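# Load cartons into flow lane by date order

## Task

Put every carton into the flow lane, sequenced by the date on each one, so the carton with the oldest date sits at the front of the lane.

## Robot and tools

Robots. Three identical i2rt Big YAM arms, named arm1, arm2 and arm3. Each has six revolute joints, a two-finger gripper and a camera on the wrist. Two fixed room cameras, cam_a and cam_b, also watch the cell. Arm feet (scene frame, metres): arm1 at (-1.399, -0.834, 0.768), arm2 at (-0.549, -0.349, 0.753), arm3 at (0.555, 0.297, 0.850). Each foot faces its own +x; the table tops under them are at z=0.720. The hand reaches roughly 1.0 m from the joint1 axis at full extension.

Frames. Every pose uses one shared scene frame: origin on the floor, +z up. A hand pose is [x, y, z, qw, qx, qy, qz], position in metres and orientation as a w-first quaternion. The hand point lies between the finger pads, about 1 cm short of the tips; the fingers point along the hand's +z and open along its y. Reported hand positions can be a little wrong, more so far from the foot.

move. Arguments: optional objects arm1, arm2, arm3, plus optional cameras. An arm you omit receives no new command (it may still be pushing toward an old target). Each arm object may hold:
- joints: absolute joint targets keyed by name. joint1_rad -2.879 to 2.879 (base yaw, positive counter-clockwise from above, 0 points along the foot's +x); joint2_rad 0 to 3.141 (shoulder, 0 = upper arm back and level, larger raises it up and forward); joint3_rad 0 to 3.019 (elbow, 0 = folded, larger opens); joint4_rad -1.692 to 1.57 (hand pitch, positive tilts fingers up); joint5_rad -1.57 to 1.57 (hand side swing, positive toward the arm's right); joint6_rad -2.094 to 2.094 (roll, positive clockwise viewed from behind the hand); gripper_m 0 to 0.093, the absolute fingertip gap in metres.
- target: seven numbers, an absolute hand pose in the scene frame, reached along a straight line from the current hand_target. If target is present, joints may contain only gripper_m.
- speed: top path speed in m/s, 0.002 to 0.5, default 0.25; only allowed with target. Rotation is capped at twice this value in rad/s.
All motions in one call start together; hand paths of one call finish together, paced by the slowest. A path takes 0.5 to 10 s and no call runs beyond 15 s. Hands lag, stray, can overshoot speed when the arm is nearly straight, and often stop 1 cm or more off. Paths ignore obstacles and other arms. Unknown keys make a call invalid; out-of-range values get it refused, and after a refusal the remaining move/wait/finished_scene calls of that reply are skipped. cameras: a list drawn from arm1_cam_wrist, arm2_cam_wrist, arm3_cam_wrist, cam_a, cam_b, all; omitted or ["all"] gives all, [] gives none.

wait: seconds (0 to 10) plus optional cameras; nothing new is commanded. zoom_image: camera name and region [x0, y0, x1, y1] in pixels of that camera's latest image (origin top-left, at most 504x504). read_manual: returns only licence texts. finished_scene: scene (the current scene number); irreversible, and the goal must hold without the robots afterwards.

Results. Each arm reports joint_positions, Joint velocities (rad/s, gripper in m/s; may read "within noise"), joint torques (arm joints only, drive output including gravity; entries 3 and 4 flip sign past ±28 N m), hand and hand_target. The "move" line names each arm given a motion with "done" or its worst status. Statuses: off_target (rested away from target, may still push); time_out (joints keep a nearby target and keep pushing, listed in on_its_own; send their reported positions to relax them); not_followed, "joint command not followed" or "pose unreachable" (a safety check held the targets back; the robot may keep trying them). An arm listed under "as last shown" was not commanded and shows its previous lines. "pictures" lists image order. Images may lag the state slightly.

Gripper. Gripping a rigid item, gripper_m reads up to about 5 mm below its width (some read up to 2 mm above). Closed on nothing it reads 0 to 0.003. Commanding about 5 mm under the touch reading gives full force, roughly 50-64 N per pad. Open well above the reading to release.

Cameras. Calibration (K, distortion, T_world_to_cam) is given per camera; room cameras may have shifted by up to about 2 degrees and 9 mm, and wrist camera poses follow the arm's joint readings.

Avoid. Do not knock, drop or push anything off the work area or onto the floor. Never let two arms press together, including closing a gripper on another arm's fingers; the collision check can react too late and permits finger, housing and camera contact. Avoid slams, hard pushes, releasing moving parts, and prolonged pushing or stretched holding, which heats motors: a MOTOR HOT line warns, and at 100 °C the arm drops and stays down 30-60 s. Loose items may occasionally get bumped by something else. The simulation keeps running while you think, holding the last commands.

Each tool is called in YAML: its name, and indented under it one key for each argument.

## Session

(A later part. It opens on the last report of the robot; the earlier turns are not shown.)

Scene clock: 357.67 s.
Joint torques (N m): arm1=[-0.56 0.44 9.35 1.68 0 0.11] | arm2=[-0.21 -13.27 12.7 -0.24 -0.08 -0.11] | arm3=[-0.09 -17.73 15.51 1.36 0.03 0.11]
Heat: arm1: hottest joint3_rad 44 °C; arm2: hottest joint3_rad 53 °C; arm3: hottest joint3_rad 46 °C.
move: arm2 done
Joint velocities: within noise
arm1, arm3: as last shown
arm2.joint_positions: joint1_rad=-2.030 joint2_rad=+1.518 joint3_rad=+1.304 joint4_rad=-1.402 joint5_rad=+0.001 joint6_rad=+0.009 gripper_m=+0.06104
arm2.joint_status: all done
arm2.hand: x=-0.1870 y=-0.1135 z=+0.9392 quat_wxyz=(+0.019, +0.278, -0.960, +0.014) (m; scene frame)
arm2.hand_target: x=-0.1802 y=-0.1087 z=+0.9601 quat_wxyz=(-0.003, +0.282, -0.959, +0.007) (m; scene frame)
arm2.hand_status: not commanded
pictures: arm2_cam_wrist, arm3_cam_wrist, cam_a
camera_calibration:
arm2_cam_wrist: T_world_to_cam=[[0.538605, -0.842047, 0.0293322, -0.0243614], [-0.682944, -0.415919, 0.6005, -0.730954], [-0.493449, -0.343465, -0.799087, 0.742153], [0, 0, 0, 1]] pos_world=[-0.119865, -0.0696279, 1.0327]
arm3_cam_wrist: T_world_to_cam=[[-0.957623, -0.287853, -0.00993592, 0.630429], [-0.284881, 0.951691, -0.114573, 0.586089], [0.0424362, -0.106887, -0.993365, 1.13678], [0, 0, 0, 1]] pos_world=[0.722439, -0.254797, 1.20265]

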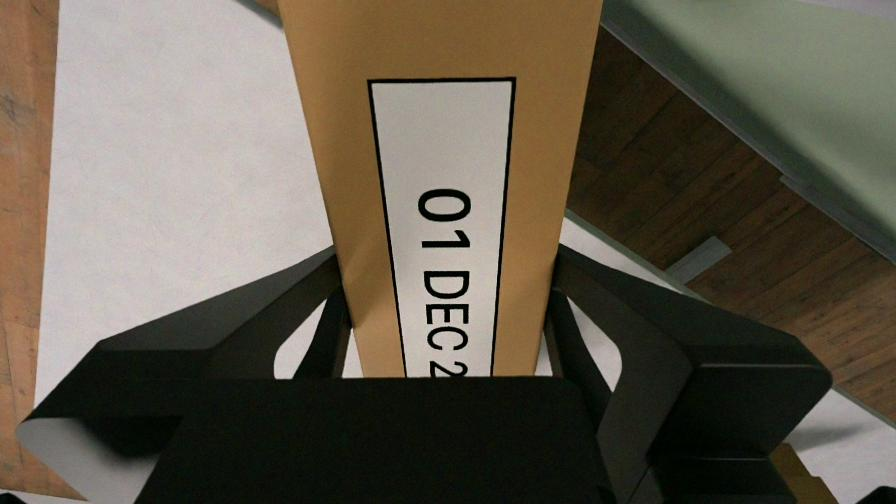

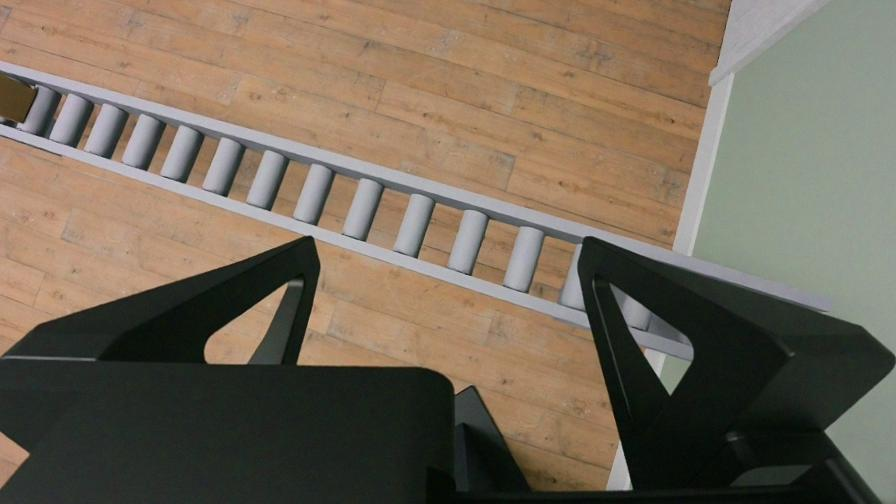

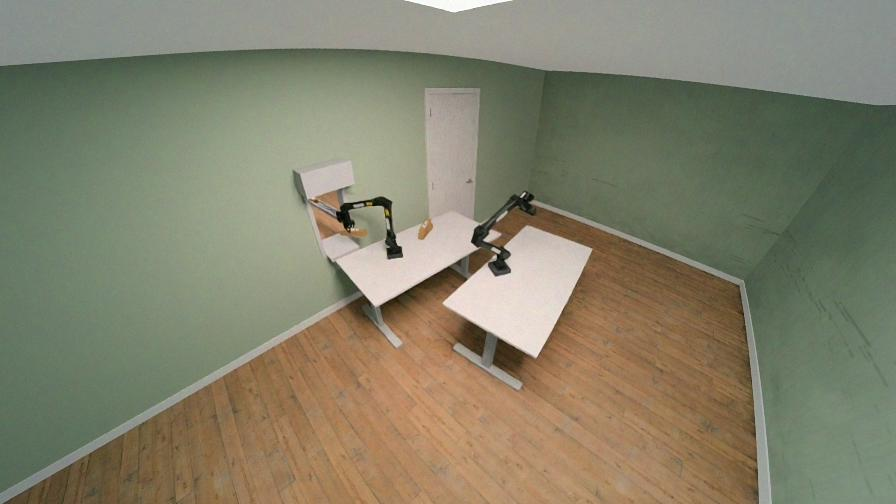

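move:
  arm2: {"target": [0.025, 0.010, 0.915, 0.0293, -0.2779, 0.9600, 0.0085], "speed": 0.2}
  cameras: ["arm2_cam_wrist", "cam_b", "cam_a"]

zoom_image:
  camera: "cam_b"
  region: [520, 130, 640, 270]

zoom_image:
  camera: "cam_a"
  region: [280, 150, 420, 290]

Scene clock: 370.37 s.
Joint torques (N m): arm1=[-0.5 0.44 9.37 1.68 0 0.11] | arm2=[-0.91 -20.31 15.98 -0.1 -0.11 -0.12] | arm3=[0.09 -17.61 15.43 1.32 0.04 0.12]
Heat: arm1: hottest joint3_rad 44 °C; arm2: hottest joint3_rad 55 °C; arm3: hottest joint3_rad 46 °C.
move: arm2 off_target
Joint velocities: within noise
arm1, arm3: as last shown
arm2.joint_positions: joint1_rad=-2.039 joint2_rad=+2.114 joint3_rad=+2.020 joint4_rad=-1.471 joint5_rad=-0.013 joint6_rad=+0.001 gripper_m=+0.06104
arm2.joint_status: not commanded
arm2.hand: x=+0.0049 y=+0.0048 z=+0.8918 quat_wxyz=(-0.003, +0.277, -0.961, +0.000) (m; scene frame)
arm2.hand_target: x=+0.0235 y=+0.0089 z=+0.9154 quat_wxyz=(-0.030, +0.278, -0.960, -0.008) (m; scene frame)
arm2.hand_status: off_target (0.031 m and 3.1 deg from the pose sent, 0.247 m and 6.1 deg at the start)
pictures: arm2_cam_wrist, cam_a, cam_b
camera_calibration:
arm2_cam_wrist: T_world_to_cam=[[0.536898, -0.843513, 0.0150541, -0.0139322], [-0.703445, -0.437751, 0.559947, -0.485851], [-0.465732, -0.311224, -0.828392, 0.865416], [0, 0, 0, 1]] pos_world=[0.0687626, 0.0449042, 0.989164]

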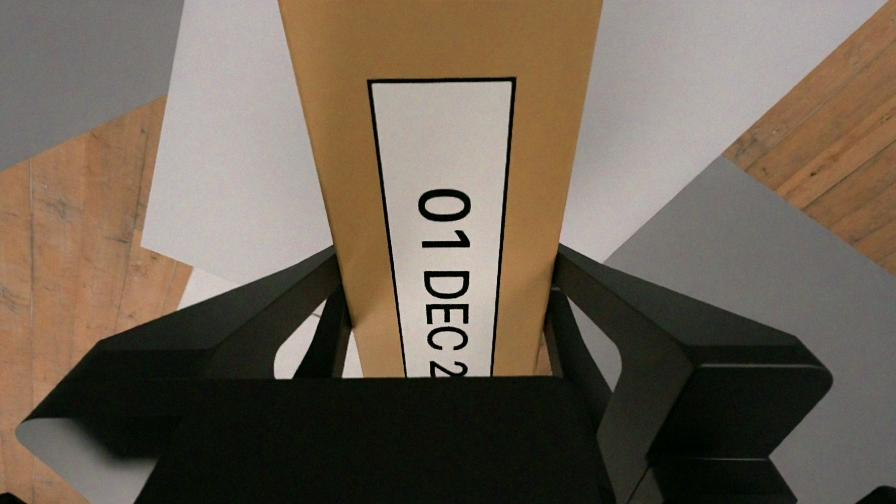

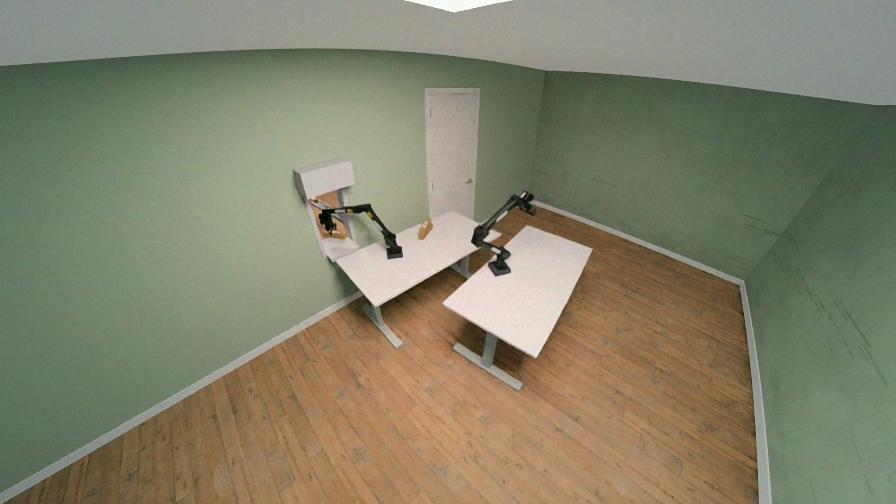

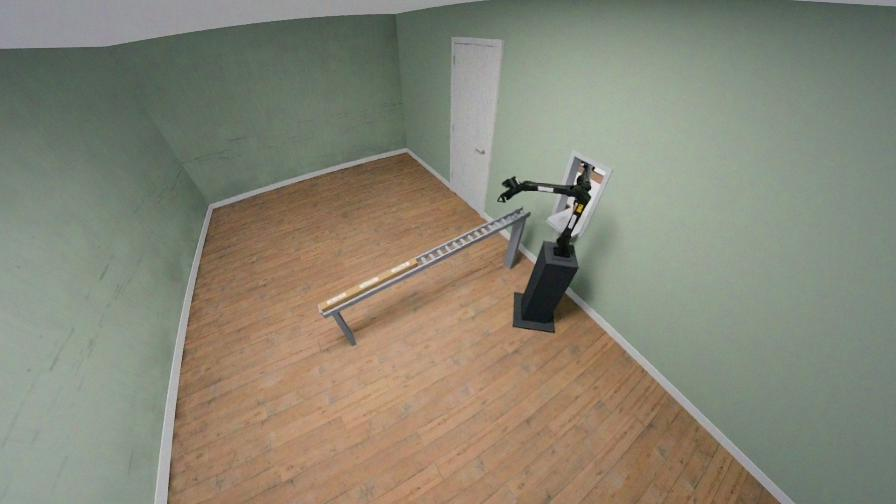

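Scaled by 3.600 from the camera's 896x504 image, which has a finer 1280x720 frame.

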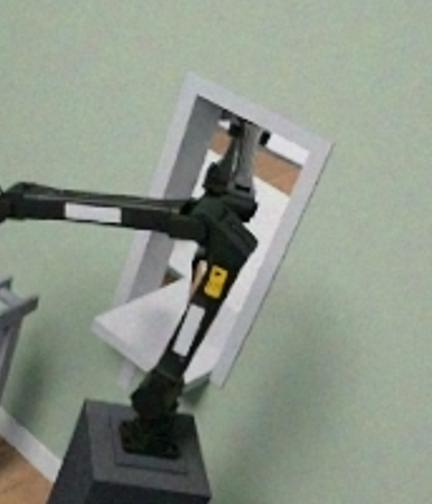

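Scaled by 3.600 from the camera's 896x504 image, which has a finer 1280x720 frame.

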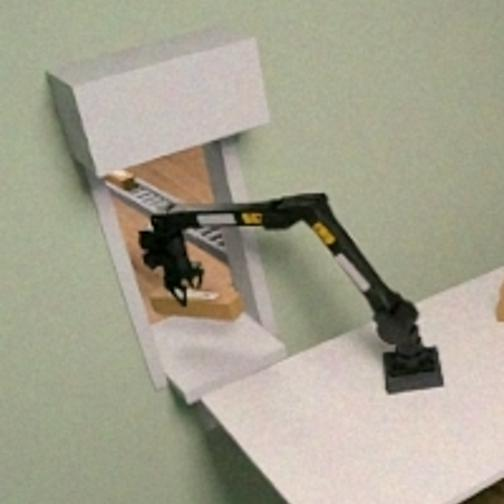

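move:
  arm2: {"target": [0.030, 0.010, 0.85, 0.0293, -0.2779, 0.9600, 0.0085], "speed": 0.15}
  cameras: []

move:
  arm2: {"target": [0.030, 0.010, 0.835, 0.0293, -0.2779, 0.9600, 0.0085], "speed": 0.08}
  cameras: ["arm2_cam_wrist", "cam_a"]

zoom_image:
  camera: "cam_a"
  region: [280, 150, 420, 290]

Scene clock: 378.47 s.
Joint torques (N m): arm1=[-0.5 0.44 9.36 1.68 0 0.11] | arm2=[-1.08 -22.42 9.94 0.79 -0.11 -0.12] | arm3=[0.09 -17.55 15.45 1.25 0.02 0.15]
Heat: arm1: hottest joint3_rad 44 °C; arm2: hottest joint3_rad 55 °C; arm3: hottest joint3_rad 46 °C.
move: arm2 done
Joint velocities: within noise
arm1.joint_positions: joint1_rad=+0.217 joint2_rad=+0.596 joint3_rad=+1.195 joint4_rad=-1.207 joint5_rad=+0.002 joint6_rad=-0.007 gripper_m=+0.09391
arm1.joint_status: not commanded
arm1.hand: x=-1.4693 y=-1.0909 z=+1.2404 quat_wxyz=(-0.278, -0.703, -0.541, +0.367) (m; scene frame)
arm1.hand_target: x=-1.4739 y=-1.0918 z=+1.2433 quat_wxyz=(-0.279, -0.708, -0.532, +0.371) (m; scene frame)
arm1.hand_status: not commanded
arm2.joint_positions: joint1_rad=-2.040 joint2_rad=+2.167 joint3_rad=+1.994 joint4_rad=-1.350 joint5_rad=-0.013 joint6_rad=-0.002 gripper_m=+0.06104
arm2.joint_status: not commanded
arm2.hand: x=+0.0238 y=+0.0153 z=+0.8488 quat_wxyz=(-0.024, +0.278, -0.960, -0.006) (m; scene frame)
arm2.hand_target: x=+0.0299 y=+0.0100 z=+0.8500 quat_wxyz=(-0.029, +0.278, -0.960, -0.008) (m; scene frame)
arm2.hand_status: done (0.008 m and 0.6 deg from the pose sent, 0.049 m and 3.1 deg at the start)
arm3: as last shown
pictures: none
No camera images: "cameras" was empty.

Scene clock: 379.43 s.
Joint torques (N m): arm1=[-0.56 0.44 9.36 1.69 0 0.11] | arm2=[-1.03 -21.48 9.62 0.79 -0.11 -0.12] | arm3=[0.03 -17.44 15.47 1.28 0.05 0.12]
Heat: arm1: hottest joint3_rad 44 °C; arm2: hottest joint3_rad 55 °C; arm3: hottest joint3_rad 46 °C.
move: arm2 done
Joint velocities: within noise
arm1, arm3: as last shown
arm2.joint_positions: joint1_rad=-2.040 joint2_rad=+2.167 joint3_rad=+1.974 joint4_rad=-1.317 joint5_rad=-0.013 joint6_rad=-0.002 gripper_m=+0.06104
arm2.joint_status: not commanded
arm2.hand: x=+0.0253 y=+0.0161 z=+0.8412 quat_wxyz=(-0.030, +0.278, -0.960, -0.008) (m; scene frame)
arm2.hand_target: x=+0.0299 y=+0.0100 z=+0.8350 quat_wxyz=(-0.029, +0.278, -0.960, -0.008) (m; scene frame)
arm2.hand_status: done (0.010 m and 0.1 deg from the pose sent, 0.016 m and 0.6 deg at the start)
pictures: arm2_cam_wrist, cam_a
camera_calibration:
arm2_cam_wrist: T_world_to_cam=[[0.538224, -0.842672, 0.0147762, -0.0144715], [-0.727657, -0.455774, 0.512626, -0.397424], [-0.425241, -0.28666, -0.858485, 0.860463], [0, 0, 0, 1]] pos_world=[0.0845043, 0.0533297, 0.942638]

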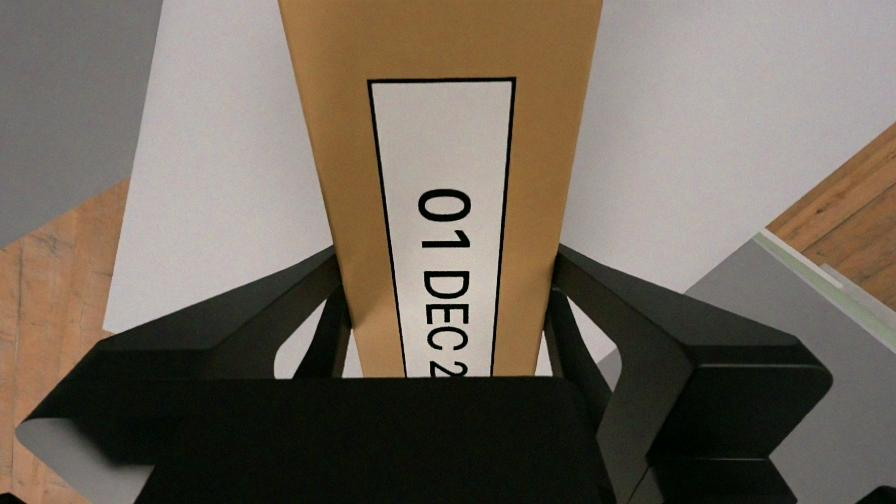

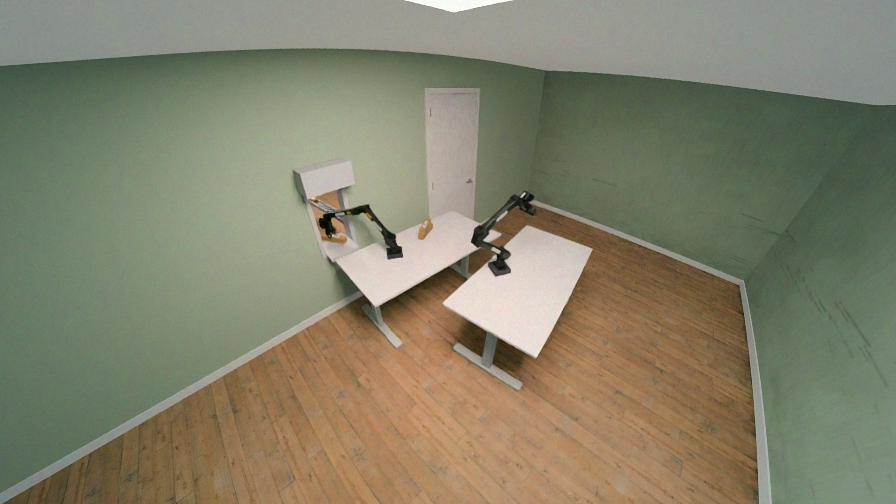

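Scaled by 3.600 from the camera's 896x504 image, which has a finer 1280x720 frame.

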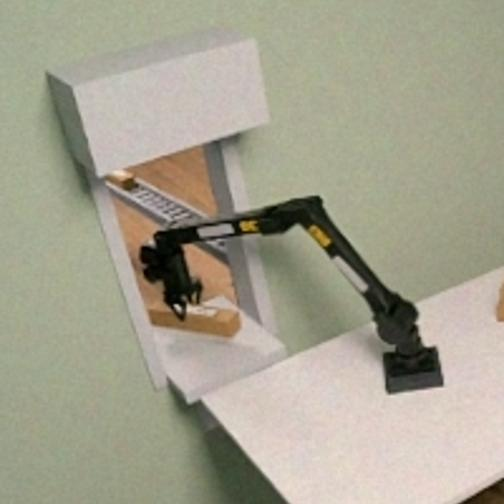

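move:
  arm2: {"target": [0.028, 0.007, 0.822, 0.0, -0.2779, 0.9606, 0.0], "speed": 0.08}
  cameras: []

move:
  arm2: {"target": [0.028, 0.007, 0.810, 0.0, -0.2779, 0.9606, 0.0], "speed": 0.08}
  cameras: ["cam_a"]

zoom_image:
  camera: "cam_a"
  region: [290, 180, 390, 280]

Scene clock: 384.30 s.
Joint torques (N m): arm1=[-0.62 0.38 9.35 1.68 0 0.11] | arm2=[-1.08 -22.24 12.41 -0.24 -0.07 -0.12] | arm3=[-0.09 -17.55 15.45 1.31 0.04 0.12]
Heat: arm1: hottest joint3_rad 44 °C; arm2: hottest joint3_rad 54 °C; arm3: hottest joint3_rad 46 °C.
move: arm2 off_target
Joint velocities: within noise
arm1: as last shown
arm2.joint_positions: joint1_rad=-2.042 joint2_rad=+2.215 joint3_rad=+1.974 joint4_rad=-1.355 joint5_rad=-0.013 joint6_rad=-0.004 gripper_m=+0.06104
arm2.joint_status: not commanded
arm2.hand: x=+0.0158 y=+0.0083 z=+0.8094 quat_wxyz=(+0.011, +0.278, -0.960, +0.004) (m; scene frame)
arm2.hand_target: x=+0.0276 y=+0.0068 z=+0.8221 quat_wxyz=(+0.000, +0.278, -0.961, +0.000) (m; scene frame)
arm2.hand_status: off_target (0.018 m and 1.4 deg from the pose sent, 0.021 m and 3.6 deg at the start)
arm3.joint_positions: joint1_rad=+1.032 joint2_rad=+1.477 joint3_rad=+1.200 joint4_rad=-0.541 joint5_rad=+0.000 joint6_rad=-0.007 gripper_m=+0.09402
arm3.joint_status: not commanded
arm3.hand: x=+0.7263 y=-0.2664 z=+1.0802 quat_wxyz=(-0.295, -0.551, -0.749, +0.219) (m; scene frame)
arm3.hand_target: x=+0.7281 y=-0.2761 z=+1.0999 quat_wxyz=(-0.308, -0.550, -0.742, +0.227) (m; scene frame)
arm3.hand_status: not commanded
pictures: none
No camera images: "cameras" was empty.

Scene clock: 385.27 s.
Joint torques (N m): arm1=[-0.62 0.44 9.35 1.68 0 0.11] | arm2=[-1.03 -21.36 11.28 0.57 -0.07 -0.12] | arm3=[-0.03 -17.61 15.53 1.31 0.03 0.13]
Heat: arm1: hottest joint3_rad 44 °C; arm2: hottest joint3_rad 54 °C; arm3: hottest joint3_rad 46 °C.
move: arm2 off_target
Joint velocities: within noise
arm1, arm3: as last shown
arm2.joint_positions: joint1_rad=-2.042 joint2_rad=+2.216 joint3_rad=+1.974 joint4_rad=-1.348 joint5_rad=-0.013 joint6_rad=-0.004 gripper_m=+0.06104
arm2.joint_status: not commanded
arm2.hand: x=+0.0172 y=+0.0092 z=+0.8091 quat_wxyz=(+0.008, +0.278, -0.960, +0.003) (m; scene frame)
arm2.hand_target: x=+0.0277 y=+0.0069 z=+0.8100 quat_wxyz=(+0.000, +0.278, -0.961, +0.000) (m; scene frame)
arm2.hand_status: off_target (0.011 m and 1.0 deg from the pose sent, 0.012 m and 1.4 deg at the start)
pictures: cam_a

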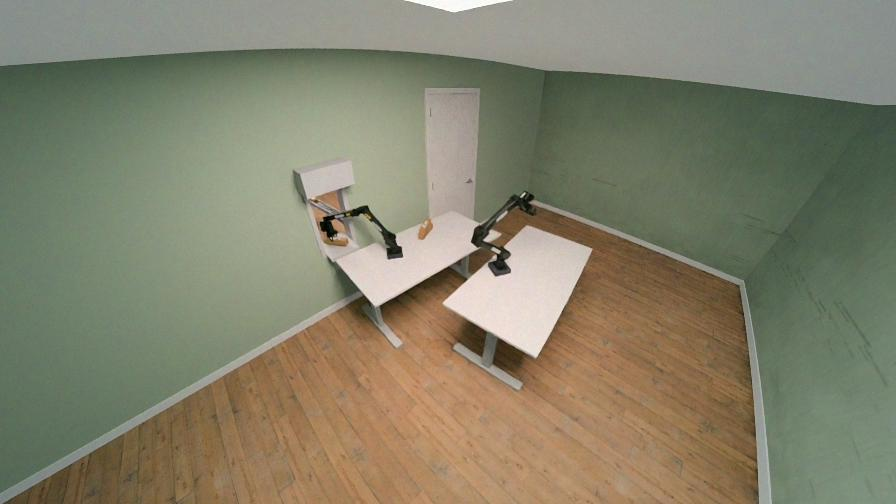

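Scaled by 5.040 from the camera's 896x504 image, which has a finer 1280x720 frame.

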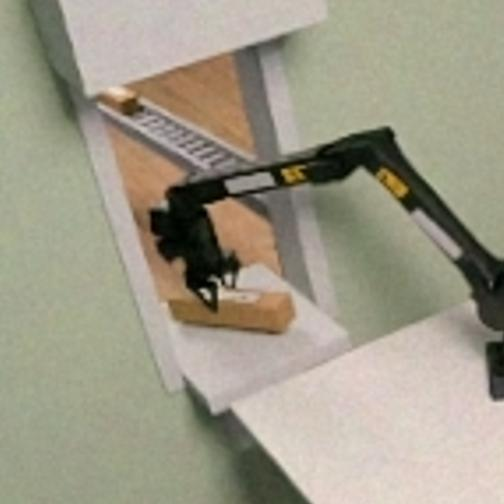

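move:
  arm2: {"joints": {"gripper_m": 0.094}}
  cameras: ["arm2_cam_wrist"]

Scene clock: 387.73 s.
Joint torques (N m): arm1=[-0.56 0.44 9.33 1.68 0 0.11] | arm2=[-0.97 -21.13 11.38 0.57 -0.07 -0.11] | arm3=[0.03 -17.55 15.47 1.29 0.02 0.11]
Heat: arm1: hottest joint3_rad 44 °C; arm2: hottest joint3_rad 53 °C; arm3: hottest joint3_rad 46 °C.
move: arm2 done
Joint velocities: within noise
arm1, arm3: as last shown
arm2.joint_positions: joint1_rad=-2.042 joint2_rad=+2.215 joint3_rad=+1.974 joint4_rad=-1.348 joint5_rad=-0.013 joint6_rad=-0.004 gripper_m=+0.09377
arm2.joint_status: all done
arm2.hand: x=+0.0173 y=+0.0093 z=+0.8094 quat_wxyz=(+0.008, +0.278, -0.961, +0.003) (m; scene frame)
arm2.hand_target: x=+0.0278 y=+0.0069 z=+0.8100 quat_wxyz=(+0.000, +0.278, -0.961, +0.000) (m; scene frame)
arm2.hand_status: not commanded
pictures: arm2_cam_wrist
camera_calibration:
arm2_cam_wrist: T_world_to_cam=[[0.538535, -0.842485, 0.0141327, -0.0148887], [-0.691301, -0.432181, 0.57907, -0.444767], [-0.481749, -0.321619, -0.815156, 0.793975], [0, 0, 0, 1]] pos_world=[0.0830471, 0.0505942, 0.904975]

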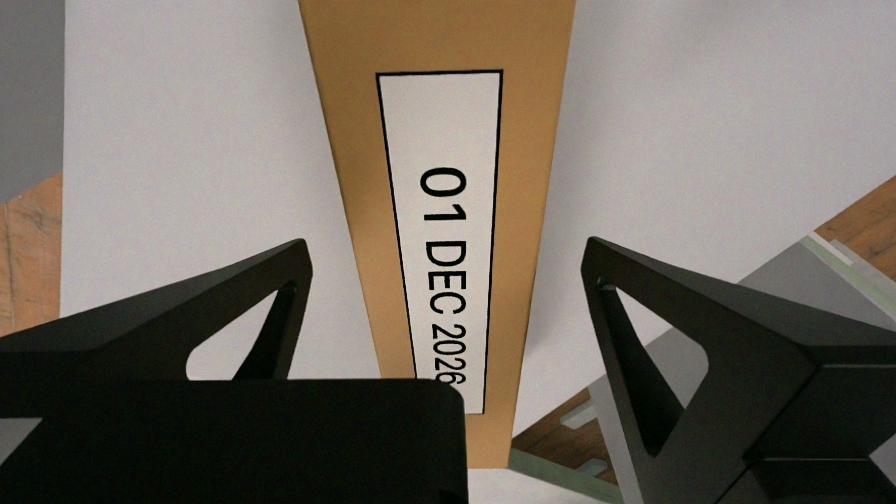

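move:
  arm2: {"target": [-0.18, -0.118, 0.98, 0.0, -0.2779, 0.9606, 0.0], "speed": 0.25}
  arm3: {"joints": {"joint1_rad": 0.2, "joint2_rad": 1.824, "joint3_rad": 1.545, "joint4_rad": -1.29, "joint5_rad": 0.0, "joint6_rad": 0.0}}
  cameras: ["arm2_cam_wrist"]

move:
  arm2: {"joints": {"joint1_rad": 2.2, "joint2_rad": 1.0, "joint3_rad": 0.97, "joint4_rad": -0.75, "joint5_rad": 0.0, "joint6_rad": 0.0}}
  arm3: {"joints": {"joint1_rad": -0.344, "joint2_rad": 1.824, "joint3_rad": 1.545, "joint4_rad": -1.29, "joint5_rad": 0.0, "joint6_rad": 0.0}}
  cameras: ["arm2_cam_wrist", "arm3_cam_wrist"]

Scene clock: 409.63 s.
Joint torques (N m): arm1=[-0.62 0.44 9.36 1.69 0 0.11] | arm2=[-1.03 -10.29 9.03 0.01 -0.09 -0.11] | arm3=[0.5 -23.12 14.34 0.01 0.01 0.11]
Heat: arm1: hottest joint3_rad 44 °C; arm2: hottest joint3_rad 51 °C; arm3: hottest joint3_rad 47 °C.
move: arm2 off_target; arm3 done
Joint velocities: within noise
arm1: as last shown
arm2.joint_positions: joint1_rad=-2.042 joint2_rad=+1.472 joint3_rad=+1.388 joint4_rad=-1.456 joint5_rad=-0.013 joint6_rad=-0.005 gripper_m=+0.09388
arm2.joint_status: not commanded
arm2.hand: x=-0.1786 y=-0.1109 z=+0.9902 quat_wxyz=(-0.016, +0.279, -0.960, -0.004) (m; scene frame)
arm2.hand_target: x=-0.1802 y=-0.1179 z=+0.9803 quat_wxyz=(+0.000, +0.278, -0.961, +0.000) (m; scene frame)
arm2.hand_status: off_target (0.012 m and 1.9 deg from the pose sent, 0.290 m and 1.0 deg at the start)
arm3.joint_positions: joint1_rad=+0.194 joint2_rad=+1.832 joint3_rad=+1.500 joint4_rad=-1.282 joint5_rad=+0.001 joint6_rad=-0.005 gripper_m=+0.09402
arm3.joint_status: all done
arm3.hand: x=+0.2778 y=-0.1616 z=+0.9583 quat_wxyz=(+0.010, -0.869, -0.495, -0.019) (m; scene frame)
arm3.hand_target: x=+0.2737 y=-0.1758 z=+0.9785 quat_wxyz=(-0.001, -0.869, -0.495, +0.000) (m; scene frame)
arm3.hand_status: not commanded
pictures: arm2_cam_wrist
camera_calibration:
arm2_cam_wrist: T_world_to_cam=[[0.538874, -0.842259, 0.0146376, -0.013603], [-0.714318, -0.447669, 0.537905, -0.701878], [-0.446503, -0.300319, -0.842878, 0.844378], [0, 0, 0, 1]] pos_world=[-0.117017, -0.0720839, 1.08945]

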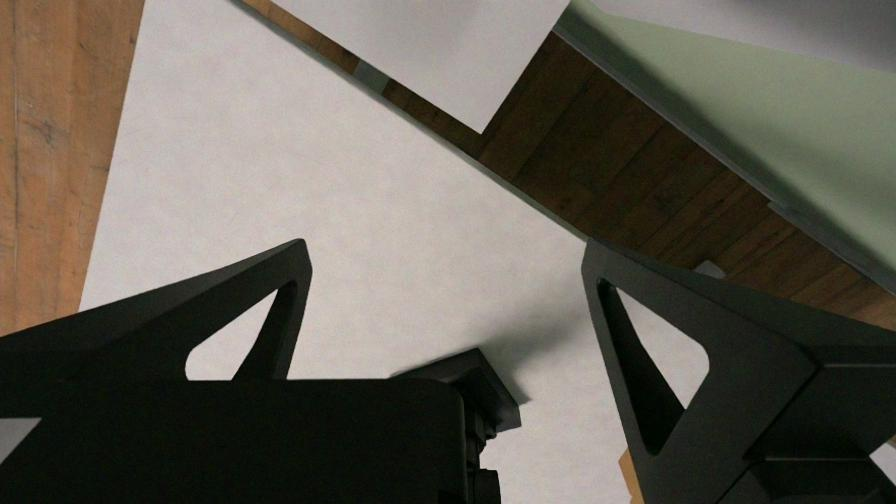

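Scene clock: 412.47 s.
Joint torques (N m): arm1=[-0.5 0.5 9.35 1.7 0 0.11] | arm2=[0.56 -5.48 9.85 1.87 0 0.03] | arm3=[0.5 -23.12 14.04 0.02 0.01 0.11]
Heat: arm1: hottest joint3_rad 44 °C; arm2: hottest joint3_rad 51 °C; arm3: hottest joint3_rad 47 °C.
move: arm2 done; arm3 done
Joint velocities: within noise
arm1: as last shown
arm2.joint_positions: joint1_rad=+2.191 joint2_rad=+1.005 joint3_rad=+0.990 joint4_rad=-0.753 joint5_rad=+0.000 joint6_rad=-0.005 gripper_m=+0.09395
arm2.joint_status: all done
arm2.hand: x=-0.5170 y=-0.7791 z=+1.0683 quat_wxyz=(+0.293, +0.622, +0.675, -0.266) (m; scene frame)
arm2.hand_target: x=-0.5133 y=-0.7749 z=+1.0598 quat_wxyz=(+0.291, +0.622, +0.678, -0.261) (m; scene frame)
arm2.hand_status: not commanded
arm3.joint_positions: joint1_rad=-0.350 joint2_rad=+1.832 joint3_rad=+1.504 joint4_rad=-1.282 joint5_rad=+0.001 joint6_rad=-0.005 gripper_m=+0.09402
arm3.joint_status: all done
arm3.hand: x=+0.0790 y=+0.0468 z=+0.9593 quat_wxyz=(+0.005, -0.970, -0.243, -0.020) (m; scene frame)
arm3.hand_target: x=+0.0694 y=+0.0380 z=+0.9780 quat_wxyz=(+0.000, -0.970, -0.244, +0.000) (m; scene frame)
arm3.hand_status: not commanded
pictures: arm2_cam_wrist, arm3_cam_wrist
camera_calibration:
arm2_cam_wrist: T_world_to_cam=[[-0.996935, -0.0779248, 0.00701503, -0.585543], [-0.0776359, 0.974133, -0.212218, 0.953571], [0.00970351, -0.212113, -0.977197, 1.00665], [0, 0, 0, 1]] pos_world=[-0.519484, -0.761011, 1.19017]
arm3_cam_wrist: T_world_to_cam=[[-0.457804, 0.88905, -0.00215454, -0.0025261], [0.69141, 0.357553, 0.627781, -0.671781], [0.558899, 0.285911, -0.778387, 0.812142], [0, 0, 0, 1]] pos_world=[0.00941424, 0.0102431, 1.05389]

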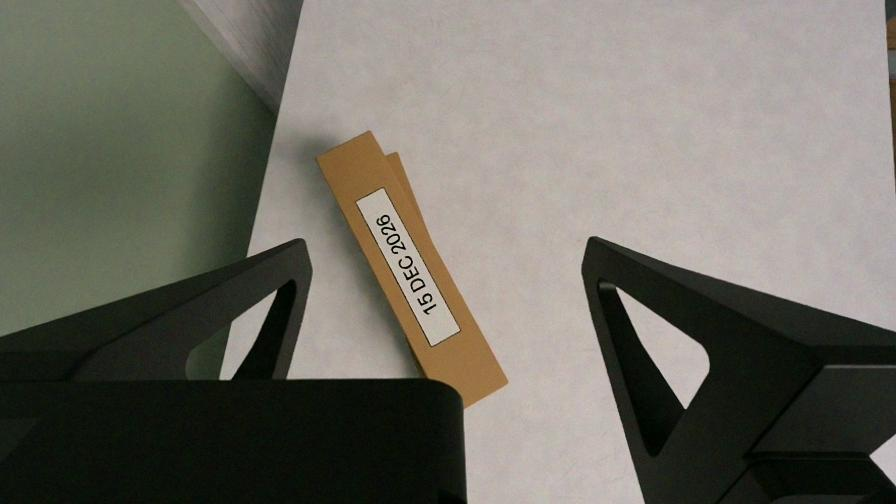

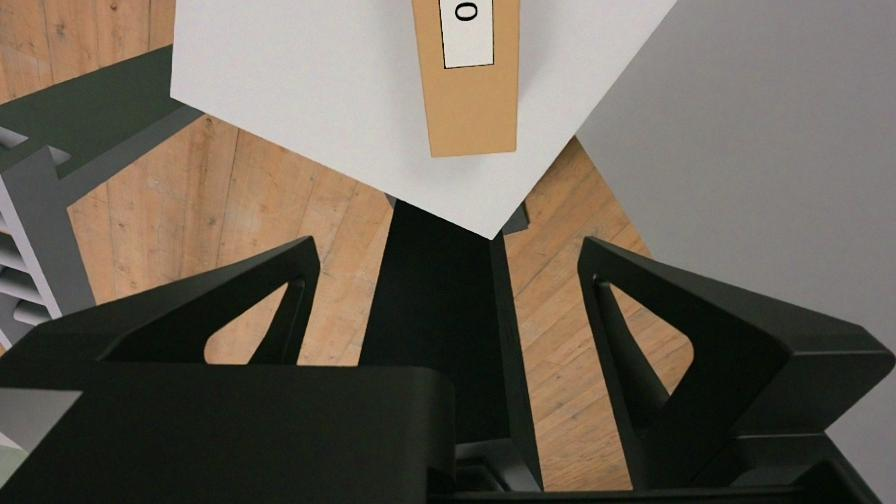

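move:
  arm2: {"target": [-0.4797, -0.8300, 0.94, 0, 0.4794, 0.8776, 0], "speed": 0.25}
  arm3: {"target": [-0.024, -0.002, 0.915, -0.006, -0.9611, -0.2755, 0.021], "speed": 0.2}
  cameras: ["arm2_cam_wrist", "arm3_cam_wrist"]

Scene clock: 432.80 s.
Joint torques (N m): arm1=[-0.62 0.44 9.33 1.7 0 0.11] | arm2=[0.62 -12.16 14.13 -0.21 0.02 -0.16] | arm3=[-0.5 -24 14.86 0.59 -0.06 -0.03]
Heat: arm1: hottest joint3_rad 44 °C; arm2: hottest joint3_rad 52 °C; arm3: hottest joint3_rad 48 °C.
move: arm2 off_target; arm3 off_target
Joint velocities: within noise
arm1: as last shown
arm2.joint_positions: joint1_rad=+2.249 joint2_rad=+1.626 joint3_rad=+1.382 joint4_rad=-1.372 joint5_rad=+0.006 joint6_rad=-0.411 gripper_m=+0.09395
arm2.joint_status: not commanded
arm2.hand: x=-0.4866 y=-0.8128 z=+0.9261 quat_wxyz=(-0.009, +0.489, +0.872, +0.013) (m; scene frame)
arm2.hand_target: x=-0.4797 y=-0.8291 z=+0.9401 quat_wxyz=(+0.000, +0.479, +0.878, +0.000) (m; scene frame)
arm2.hand_status: off_target (0.023 m and 2.2 deg from the pose sent, 0.143 m and 54.0 deg at the start)
arm3.joint_positions: joint1_rad=-0.350 joint2_rad=+2.074 joint3_rad=+1.766 joint4_rad=-1.239 joint5_rad=+0.000 joint6_rad=-0.072 gripper_m=+0.09402
arm3.joint_status: not commanded
arm3.hand: x=-0.0061 y=+0.0017 z=+0.9168 quat_wxyz=(-0.003, -0.961, -0.276, +0.011) (m; scene frame)
arm3.hand_target: x=-0.0233 y=-0.0015 z=+0.9151 quat_wxyz=(-0.006, -0.961, -0.275, +0.021) (m; scene frame)
arm3.hand_status: off_target (0.018 m and 1.2 deg from the pose sent, 0.122 m and 6.2 deg at the start)
pictures: arm2_cam_wrist, arm3_cam_wrist
camera_calibration:
arm2_cam_wrist: T_world_to_cam=[[-0.850067, -0.526672, -0.00179114, -0.842022], [-0.426653, 0.68663, 0.588648, -0.186619], [-0.308795, 0.501154, -0.808388, 1.12858], [0, 0, 0, 1]] pos_world=[-0.446897, -0.880922, 1.02067]
arm3_cam_wrist: T_world_to_cam=[[-0.516484, 0.856294, -0.00213897, -0.00171885], [0.698209, 0.422577, 0.577869, -0.524473], [0.49573, 0.296967, -0.816126, 0.873788], [0, 0, 0, 1]] pos_world=[-0.0678585, -0.0363839, 1.01619]

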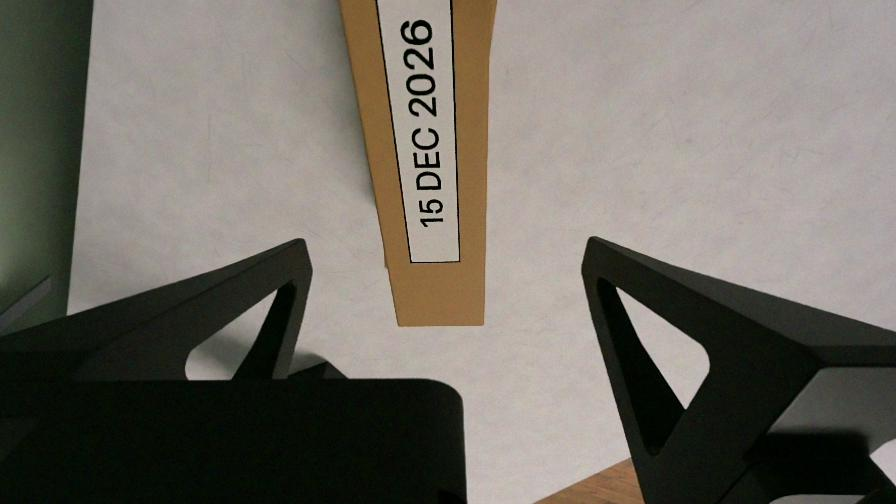

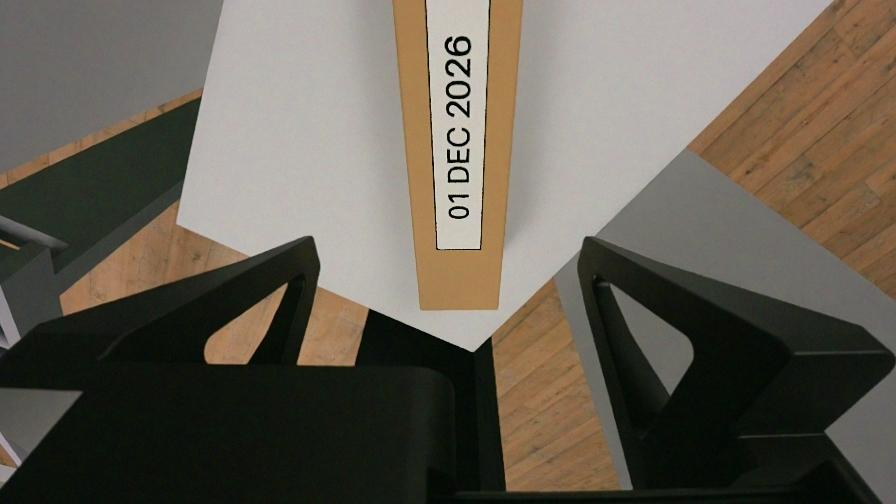

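move:
  arm2: {"target": [-0.462, -0.838, 0.828, 0.0116, 0.4656, 0.885, -0.0061], "speed": 0.15}
  arm3: {"target": [-0.038, -0.005, 0.806, -0.0025, -0.9576, -0.2882, 0.0083], "speed": 0.15}
  cameras: ["arm2_cam_wrist", "arm3_cam_wrist"]

Scene clock: 453.77 s.
Joint torques (N m): arm1=[-0.62 0.5 9.36 1.69 0 0.11] | arm2=[0.67 -13.1 8.42 0.8 -0.15 -0.11] | arm3=[-0.79 -26.23 13.53 0.65 -0.02 -0.02]
Heat: arm1: hottest joint3_rad 44 °C; arm2: hottest joint3_rad 56 °C; arm3: hottest joint3_rad 48 °C.
move: arm2 off_target; arm3 off_target
Joint velocities: within noise
arm1.joint_positions: joint1_rad=+0.217 joint2_rad=+0.596 joint3_rad=+1.195 joint4_rad=-1.207 joint5_rad=+0.002 joint6_rad=-0.007 gripper_m=+0.09391
arm1.joint_status: not commanded
arm1.hand: x=-1.4693 y=-1.0909 z=+1.2404 quat_wxyz=(-0.278, -0.703, -0.541, +0.367) (m; scene frame)
arm1.hand_target: x=-1.4739 y=-1.0918 z=+1.2433 quat_wxyz=(-0.279, -0.708, -0.532, +0.371) (m; scene frame)
arm1.hand_status: not commanded
arm2.joint_positions: joint1_rad=+2.275 joint2_rad=+1.735 joint3_rad=+1.278 joint4_rad=-1.089 joint5_rad=-0.002 joint6_rad=-0.416 gripper_m=+0.09395
arm2.joint_status: not commanded
arm2.hand: x=-0.4674 y=-0.8408 z=+0.8383 quat_wxyz=(+0.015, +0.475, +0.880, -0.012) (m; scene frame)
arm2.hand_target: x=-0.4621 y=-0.8377 z=+0.8281 quat_wxyz=(+0.011, +0.465, +0.885, -0.006) (m; scene frame)
arm2.hand_status: off_target (0.012 m and 1.5 deg from the pose sent, 0.104 m and 4.4 deg at the start)
arm3.joint_positions: joint1_rad=-0.353 joint2_rad=+2.251 joint3_rad=+1.766 joint4_rad=-1.094 joint5_rad=+0.000 joint6_rad=-0.104 gripper_m=+0.09402
arm3.joint_status: not commanded
arm3.hand: x=-0.0200 y=-0.0035 z=+0.8069 quat_wxyz=(+0.001, -0.957, -0.289, -0.005) (m; scene frame)
arm3.hand_target: x=-0.0373 y=-0.0045 z=+0.8063 quat_wxyz=(-0.002, -0.958, -0.288, +0.008) (m; scene frame)
arm3.hand_status: off_target (0.018 m and 1.6 deg from the pose sent, 0.116 m and 1.5 deg at the start)
pictures: arm2_cam_wrist, arm3_cam_wrist
camera_calibration:
arm2_cam_wrist: T_world_to_cam=[[-0.833638, -0.551945, 0.0201148, -0.872594], [-0.457906, 0.71105, 0.533601, -0.0555138], [-0.308821, 0.435619, -0.845497, 1.05355], [0, 0, 0, 1]] pos_world=[-0.427487, -0.9011, 0.937952]
arm3_cam_wrist: T_world_to_cam=[[-0.540783, 0.841151, -0.00426864, -0.00350994], [0.669242, 0.433325, 0.60361, -0.470311], [0.509577, 0.323565, -0.797268, 0.777619], [0, 0, 0, 1]] pos_world=[-0.0834027, -0.0448608, 0.90384]

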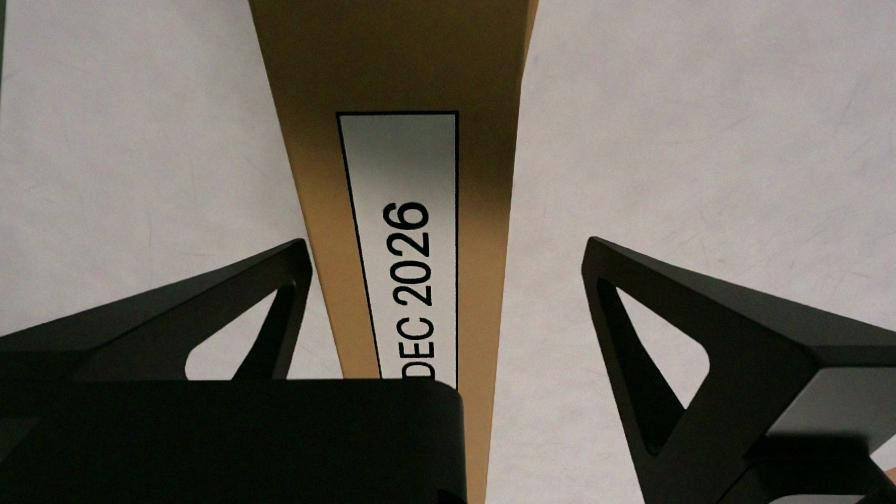

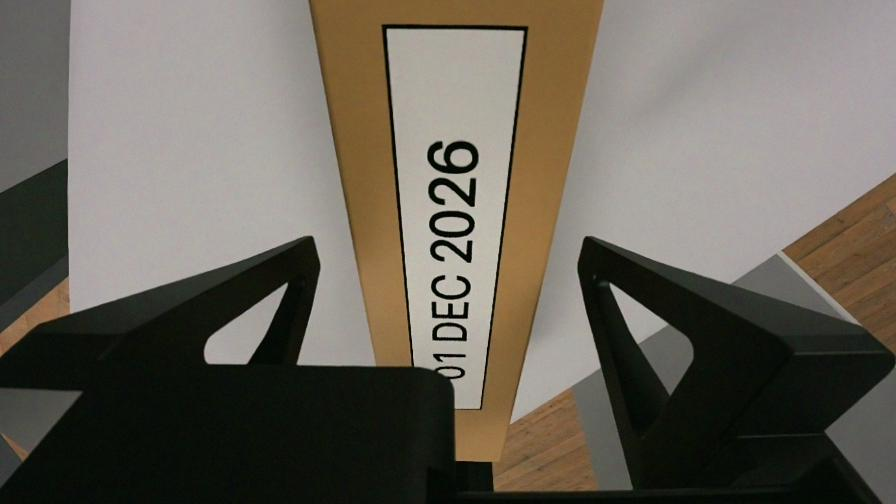

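move:
  cameras: ["arm2_cam_wrist", "arm3_cam_wrist"]

Scene clock: 476.57 s.
Joint torques (N m): arm1=[-0.62 0.44 9.36 1.66 0.01 0.11] | arm2=[0.73 -13.33 8.44 0.81 -0.14 -0.12] | arm3=[-0.85 -26.23 13.48 0.7 -0.02 -0.03]
Heat: arm1: hottest joint3_rad 44 °C; arm2: hottest joint3_rad 51 °C; arm3: hottest joint3_rad 48 °C.
Joint velocities: within noise
arm1.joint_positions: joint1_rad=+0.217 joint2_rad=+0.596 joint3_rad=+1.195 joint4_rad=-1.207 joint5_rad=+0.002 joint6_rad=-0.007 gripper_m=+0.09391
arm1.joint_status: not commanded
arm1.hand: x=-1.4693 y=-1.0909 z=+1.2404 quat_wxyz=(-0.278, -0.703, -0.541, +0.367) (m; scene frame)
arm1.hand_target: x=-1.4739 y=-1.0918 z=+1.2433 quat_wxyz=(-0.279, -0.708, -0.532, +0.371) (m; scene frame)
arm1.hand_status: not commanded
arm2.joint_positions: joint1_rad=+2.275 joint2_rad=+1.735 joint3_rad=+1.278 joint4_rad=-1.089 joint5_rad=-0.002 joint6_rad=-0.416 gripper_m=+0.09395
arm2.joint_status: not commanded
arm2.hand: x=-0.4674 y=-0.8408 z=+0.8383 quat_wxyz=(+0.015, +0.475, +0.880, -0.012) (m; scene frame)
arm2.hand_target: x=-0.4621 y=-0.8377 z=+0.8281 quat_wxyz=(+0.011, +0.466, +0.885, -0.006) (m; scene frame)
arm2.hand_status: off_target (0.012 m and 1.5 deg from the pose sent, 0.104 m and 4.4 deg at the start)
arm3.joint_positions: joint1_rad=-0.353 joint2_rad=+2.251 joint3_rad=+1.766 joint4_rad=-1.094 joint5_rad=+0.000 joint6_rad=-0.104 gripper_m=+0.09402
arm3.joint_status: not commanded
arm3.hand: x=-0.0200 y=-0.0035 z=+0.8069 quat_wxyz=(+0.001, -0.957, -0.290, -0.005) (m; scene frame)
arm3.hand_target: x=-0.0373 y=-0.0045 z=+0.8063 quat_wxyz=(-0.002, -0.958, -0.288, +0.008) (m; scene frame)
arm3.hand_status: off_target (0.018 m and 1.6 deg from the pose sent, 0.116 m and 1.5 deg at the start)
pictures: arm2_cam_wrist, arm3_cam_wrist
camera_calibration:
arm2_cam_wrist: T_world_to_cam=[[-0.833638, -0.551945, 0.0201148, -0.872594], [-0.457906, 0.71105, 0.533601, -0.0555138], [-0.308821, 0.435619, -0.845497, 1.05355], [0, 0, 0, 1]] pos_world=[-0.427487, -0.9011, 0.937952]
arm3_cam_wrist: T_world_to_cam=[[-0.541044, 0.840983, -0.00422176, -0.00349796], [0.669112, 0.433502, 0.603627, -0.470286], [0.50947, 0.323764, -0.797256, 0.77764], [0, 0, 0, 1]] pos_world=[-0.0834032, -0.0449605, 0.903841]

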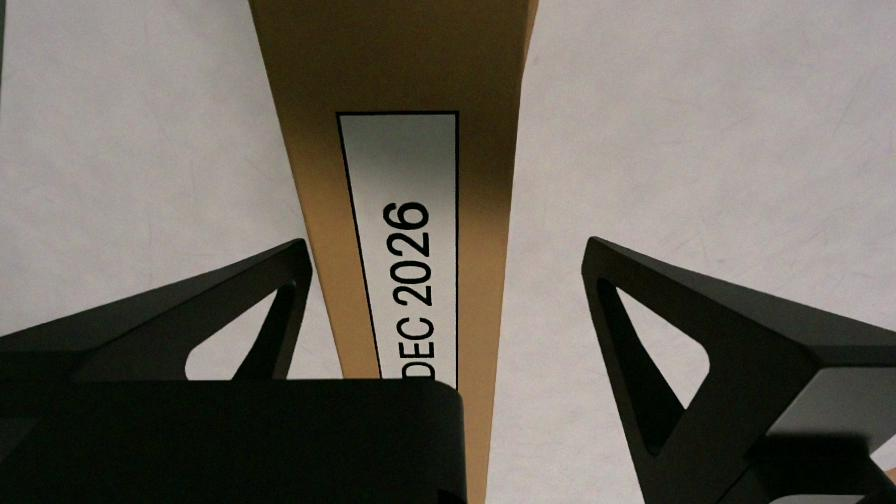

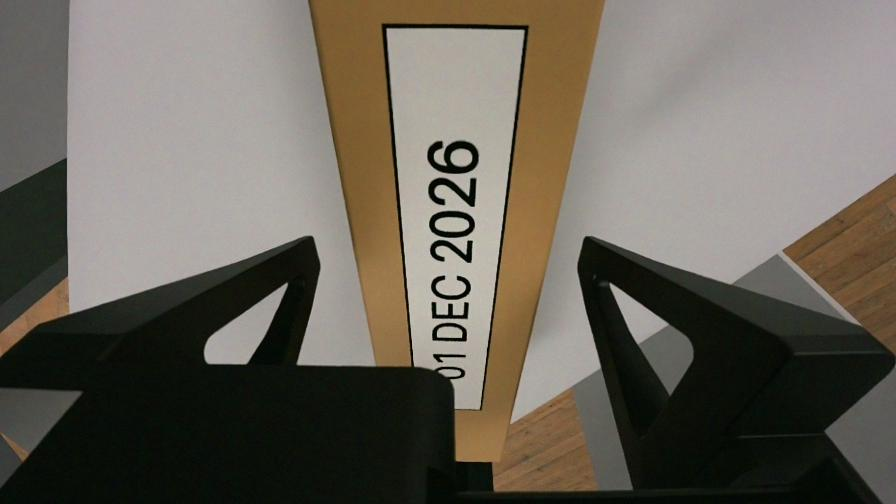

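move:
  arm2: {"target": [-0.451, -0.831, 0.815, 0.0116, 0.4656, 0.885, -0.0061], "speed": 0.15}
  arm3: {"joints": {"gripper_m": 0.045}}
  cameras: ["arm2_cam_wrist", "arm3_cam_wrist"]

Scene clock: 485.20 s.
Joint torques (N m): arm1=[-0.56 0.44 9.35 1.69 0 0.11] | arm2=[0.56 -12.75 7.99 0.83 -0.12 0.1] | arm3=[-0.56 -26.34 13.55 0.66 -0.08 -0.02]
Heat: arm1: hottest joint3_rad 44 °C; arm2: hottest joint3_rad 50 °C; arm3: hottest joint3_rad 47 °C.
move: arm2 off_target; arm3 off_target
Joint velocities: within noise
arm1: as last shown
arm2.joint_positions: joint1_rad=+2.301 joint2_rad=+1.735 joint3_rad=+1.250 joint4_rad=-1.053 joint5_rad=-0.002 joint6_rad=-0.413 gripper_m=+0.09395
arm2.joint_status: not commanded
arm2.hand: x=-0.4551 y=-0.8362 z=+0.8291 quat_wxyz=(+0.018, +0.465, +0.885, -0.016) (m; scene frame)
arm2.hand_target: x=-0.4512 y=-0.8308 z=+0.8154 quat_wxyz=(+0.011, +0.466, +0.885, -0.006) (m; scene frame)
arm2.hand_status: off_target (0.016 m and 1.3 deg from the pose sent, 0.030 m and 1.5 deg at the start)
arm3.joint_positions: joint1_rad=-0.353 joint2_rad=+2.251 joint3_rad=+1.766 joint4_rad=-1.093 joint5_rad=+0.002 joint6_rad=-0.105 gripper_m=+0.05825
arm3.joint_status: gripper_m off_target (ended at +0.05827, target +0.04500)
arm3.hand: x=-0.0203 y=-0.0031 z=+0.8069 quat_wxyz=(+0.001, -0.957, -0.290, -0.005) (m; scene frame)
arm3.hand_target: x=-0.0374 y=-0.0045 z=+0.8063 quat_wxyz=(-0.002, -0.958, -0.288, +0.008) (m; scene frame)
arm3.hand_status: not commanded
pictures: arm2_cam_wrist, arm3_cam_wrist
camera_calibration:
arm2_cam_wrist: T_world_to_cam=[[-0.820637, -0.570939, 0.0241761, -0.872895], [-0.475087, 0.705154, 0.526355, -0.054954], [-0.317565, 0.420461, -0.849921, 1.03459], [0, 0, 0, 1]] pos_world=[-0.413888, -0.894624, 0.92935]
arm3_cam_wrist: T_world_to_cam=[[-0.541067, 0.840975, -0.00265451, -0.00527663], [0.669702, 0.432778, 0.603493, -0.470205], [0.508671, 0.324752, -0.797364, 0.7778], [0, 0, 0, 1]] pos_world=[-0.0836029, -0.0446608, 0.903941]

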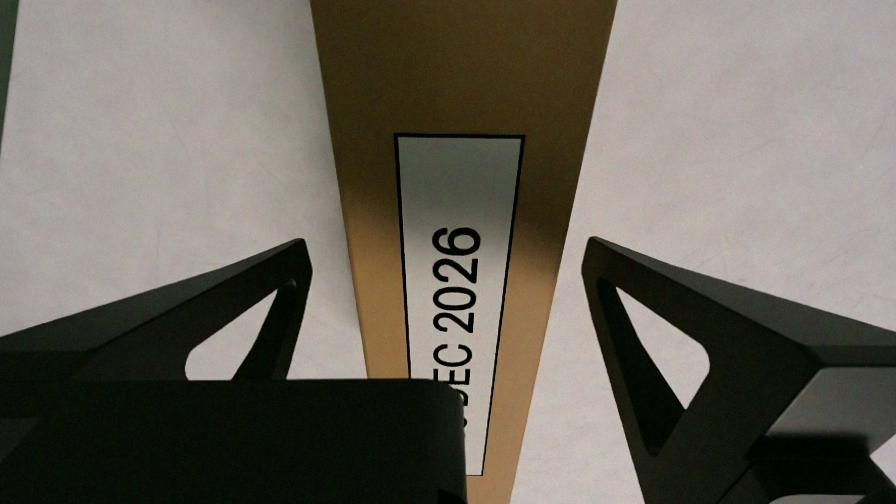

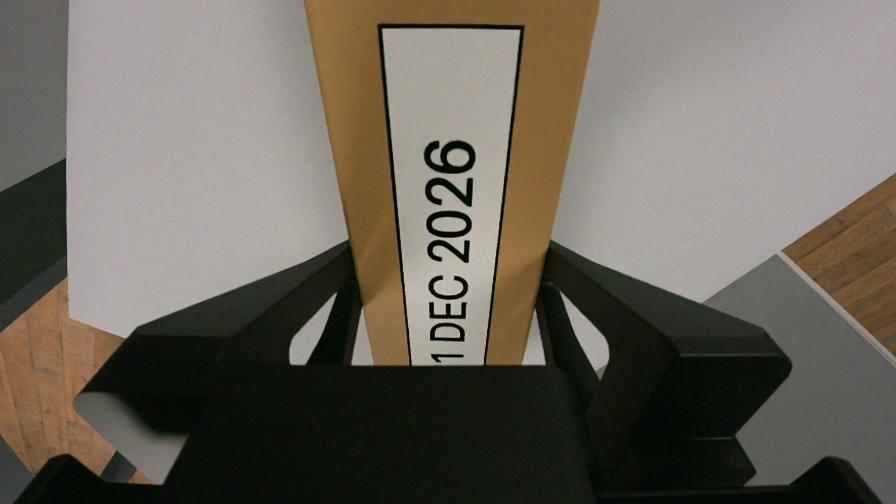

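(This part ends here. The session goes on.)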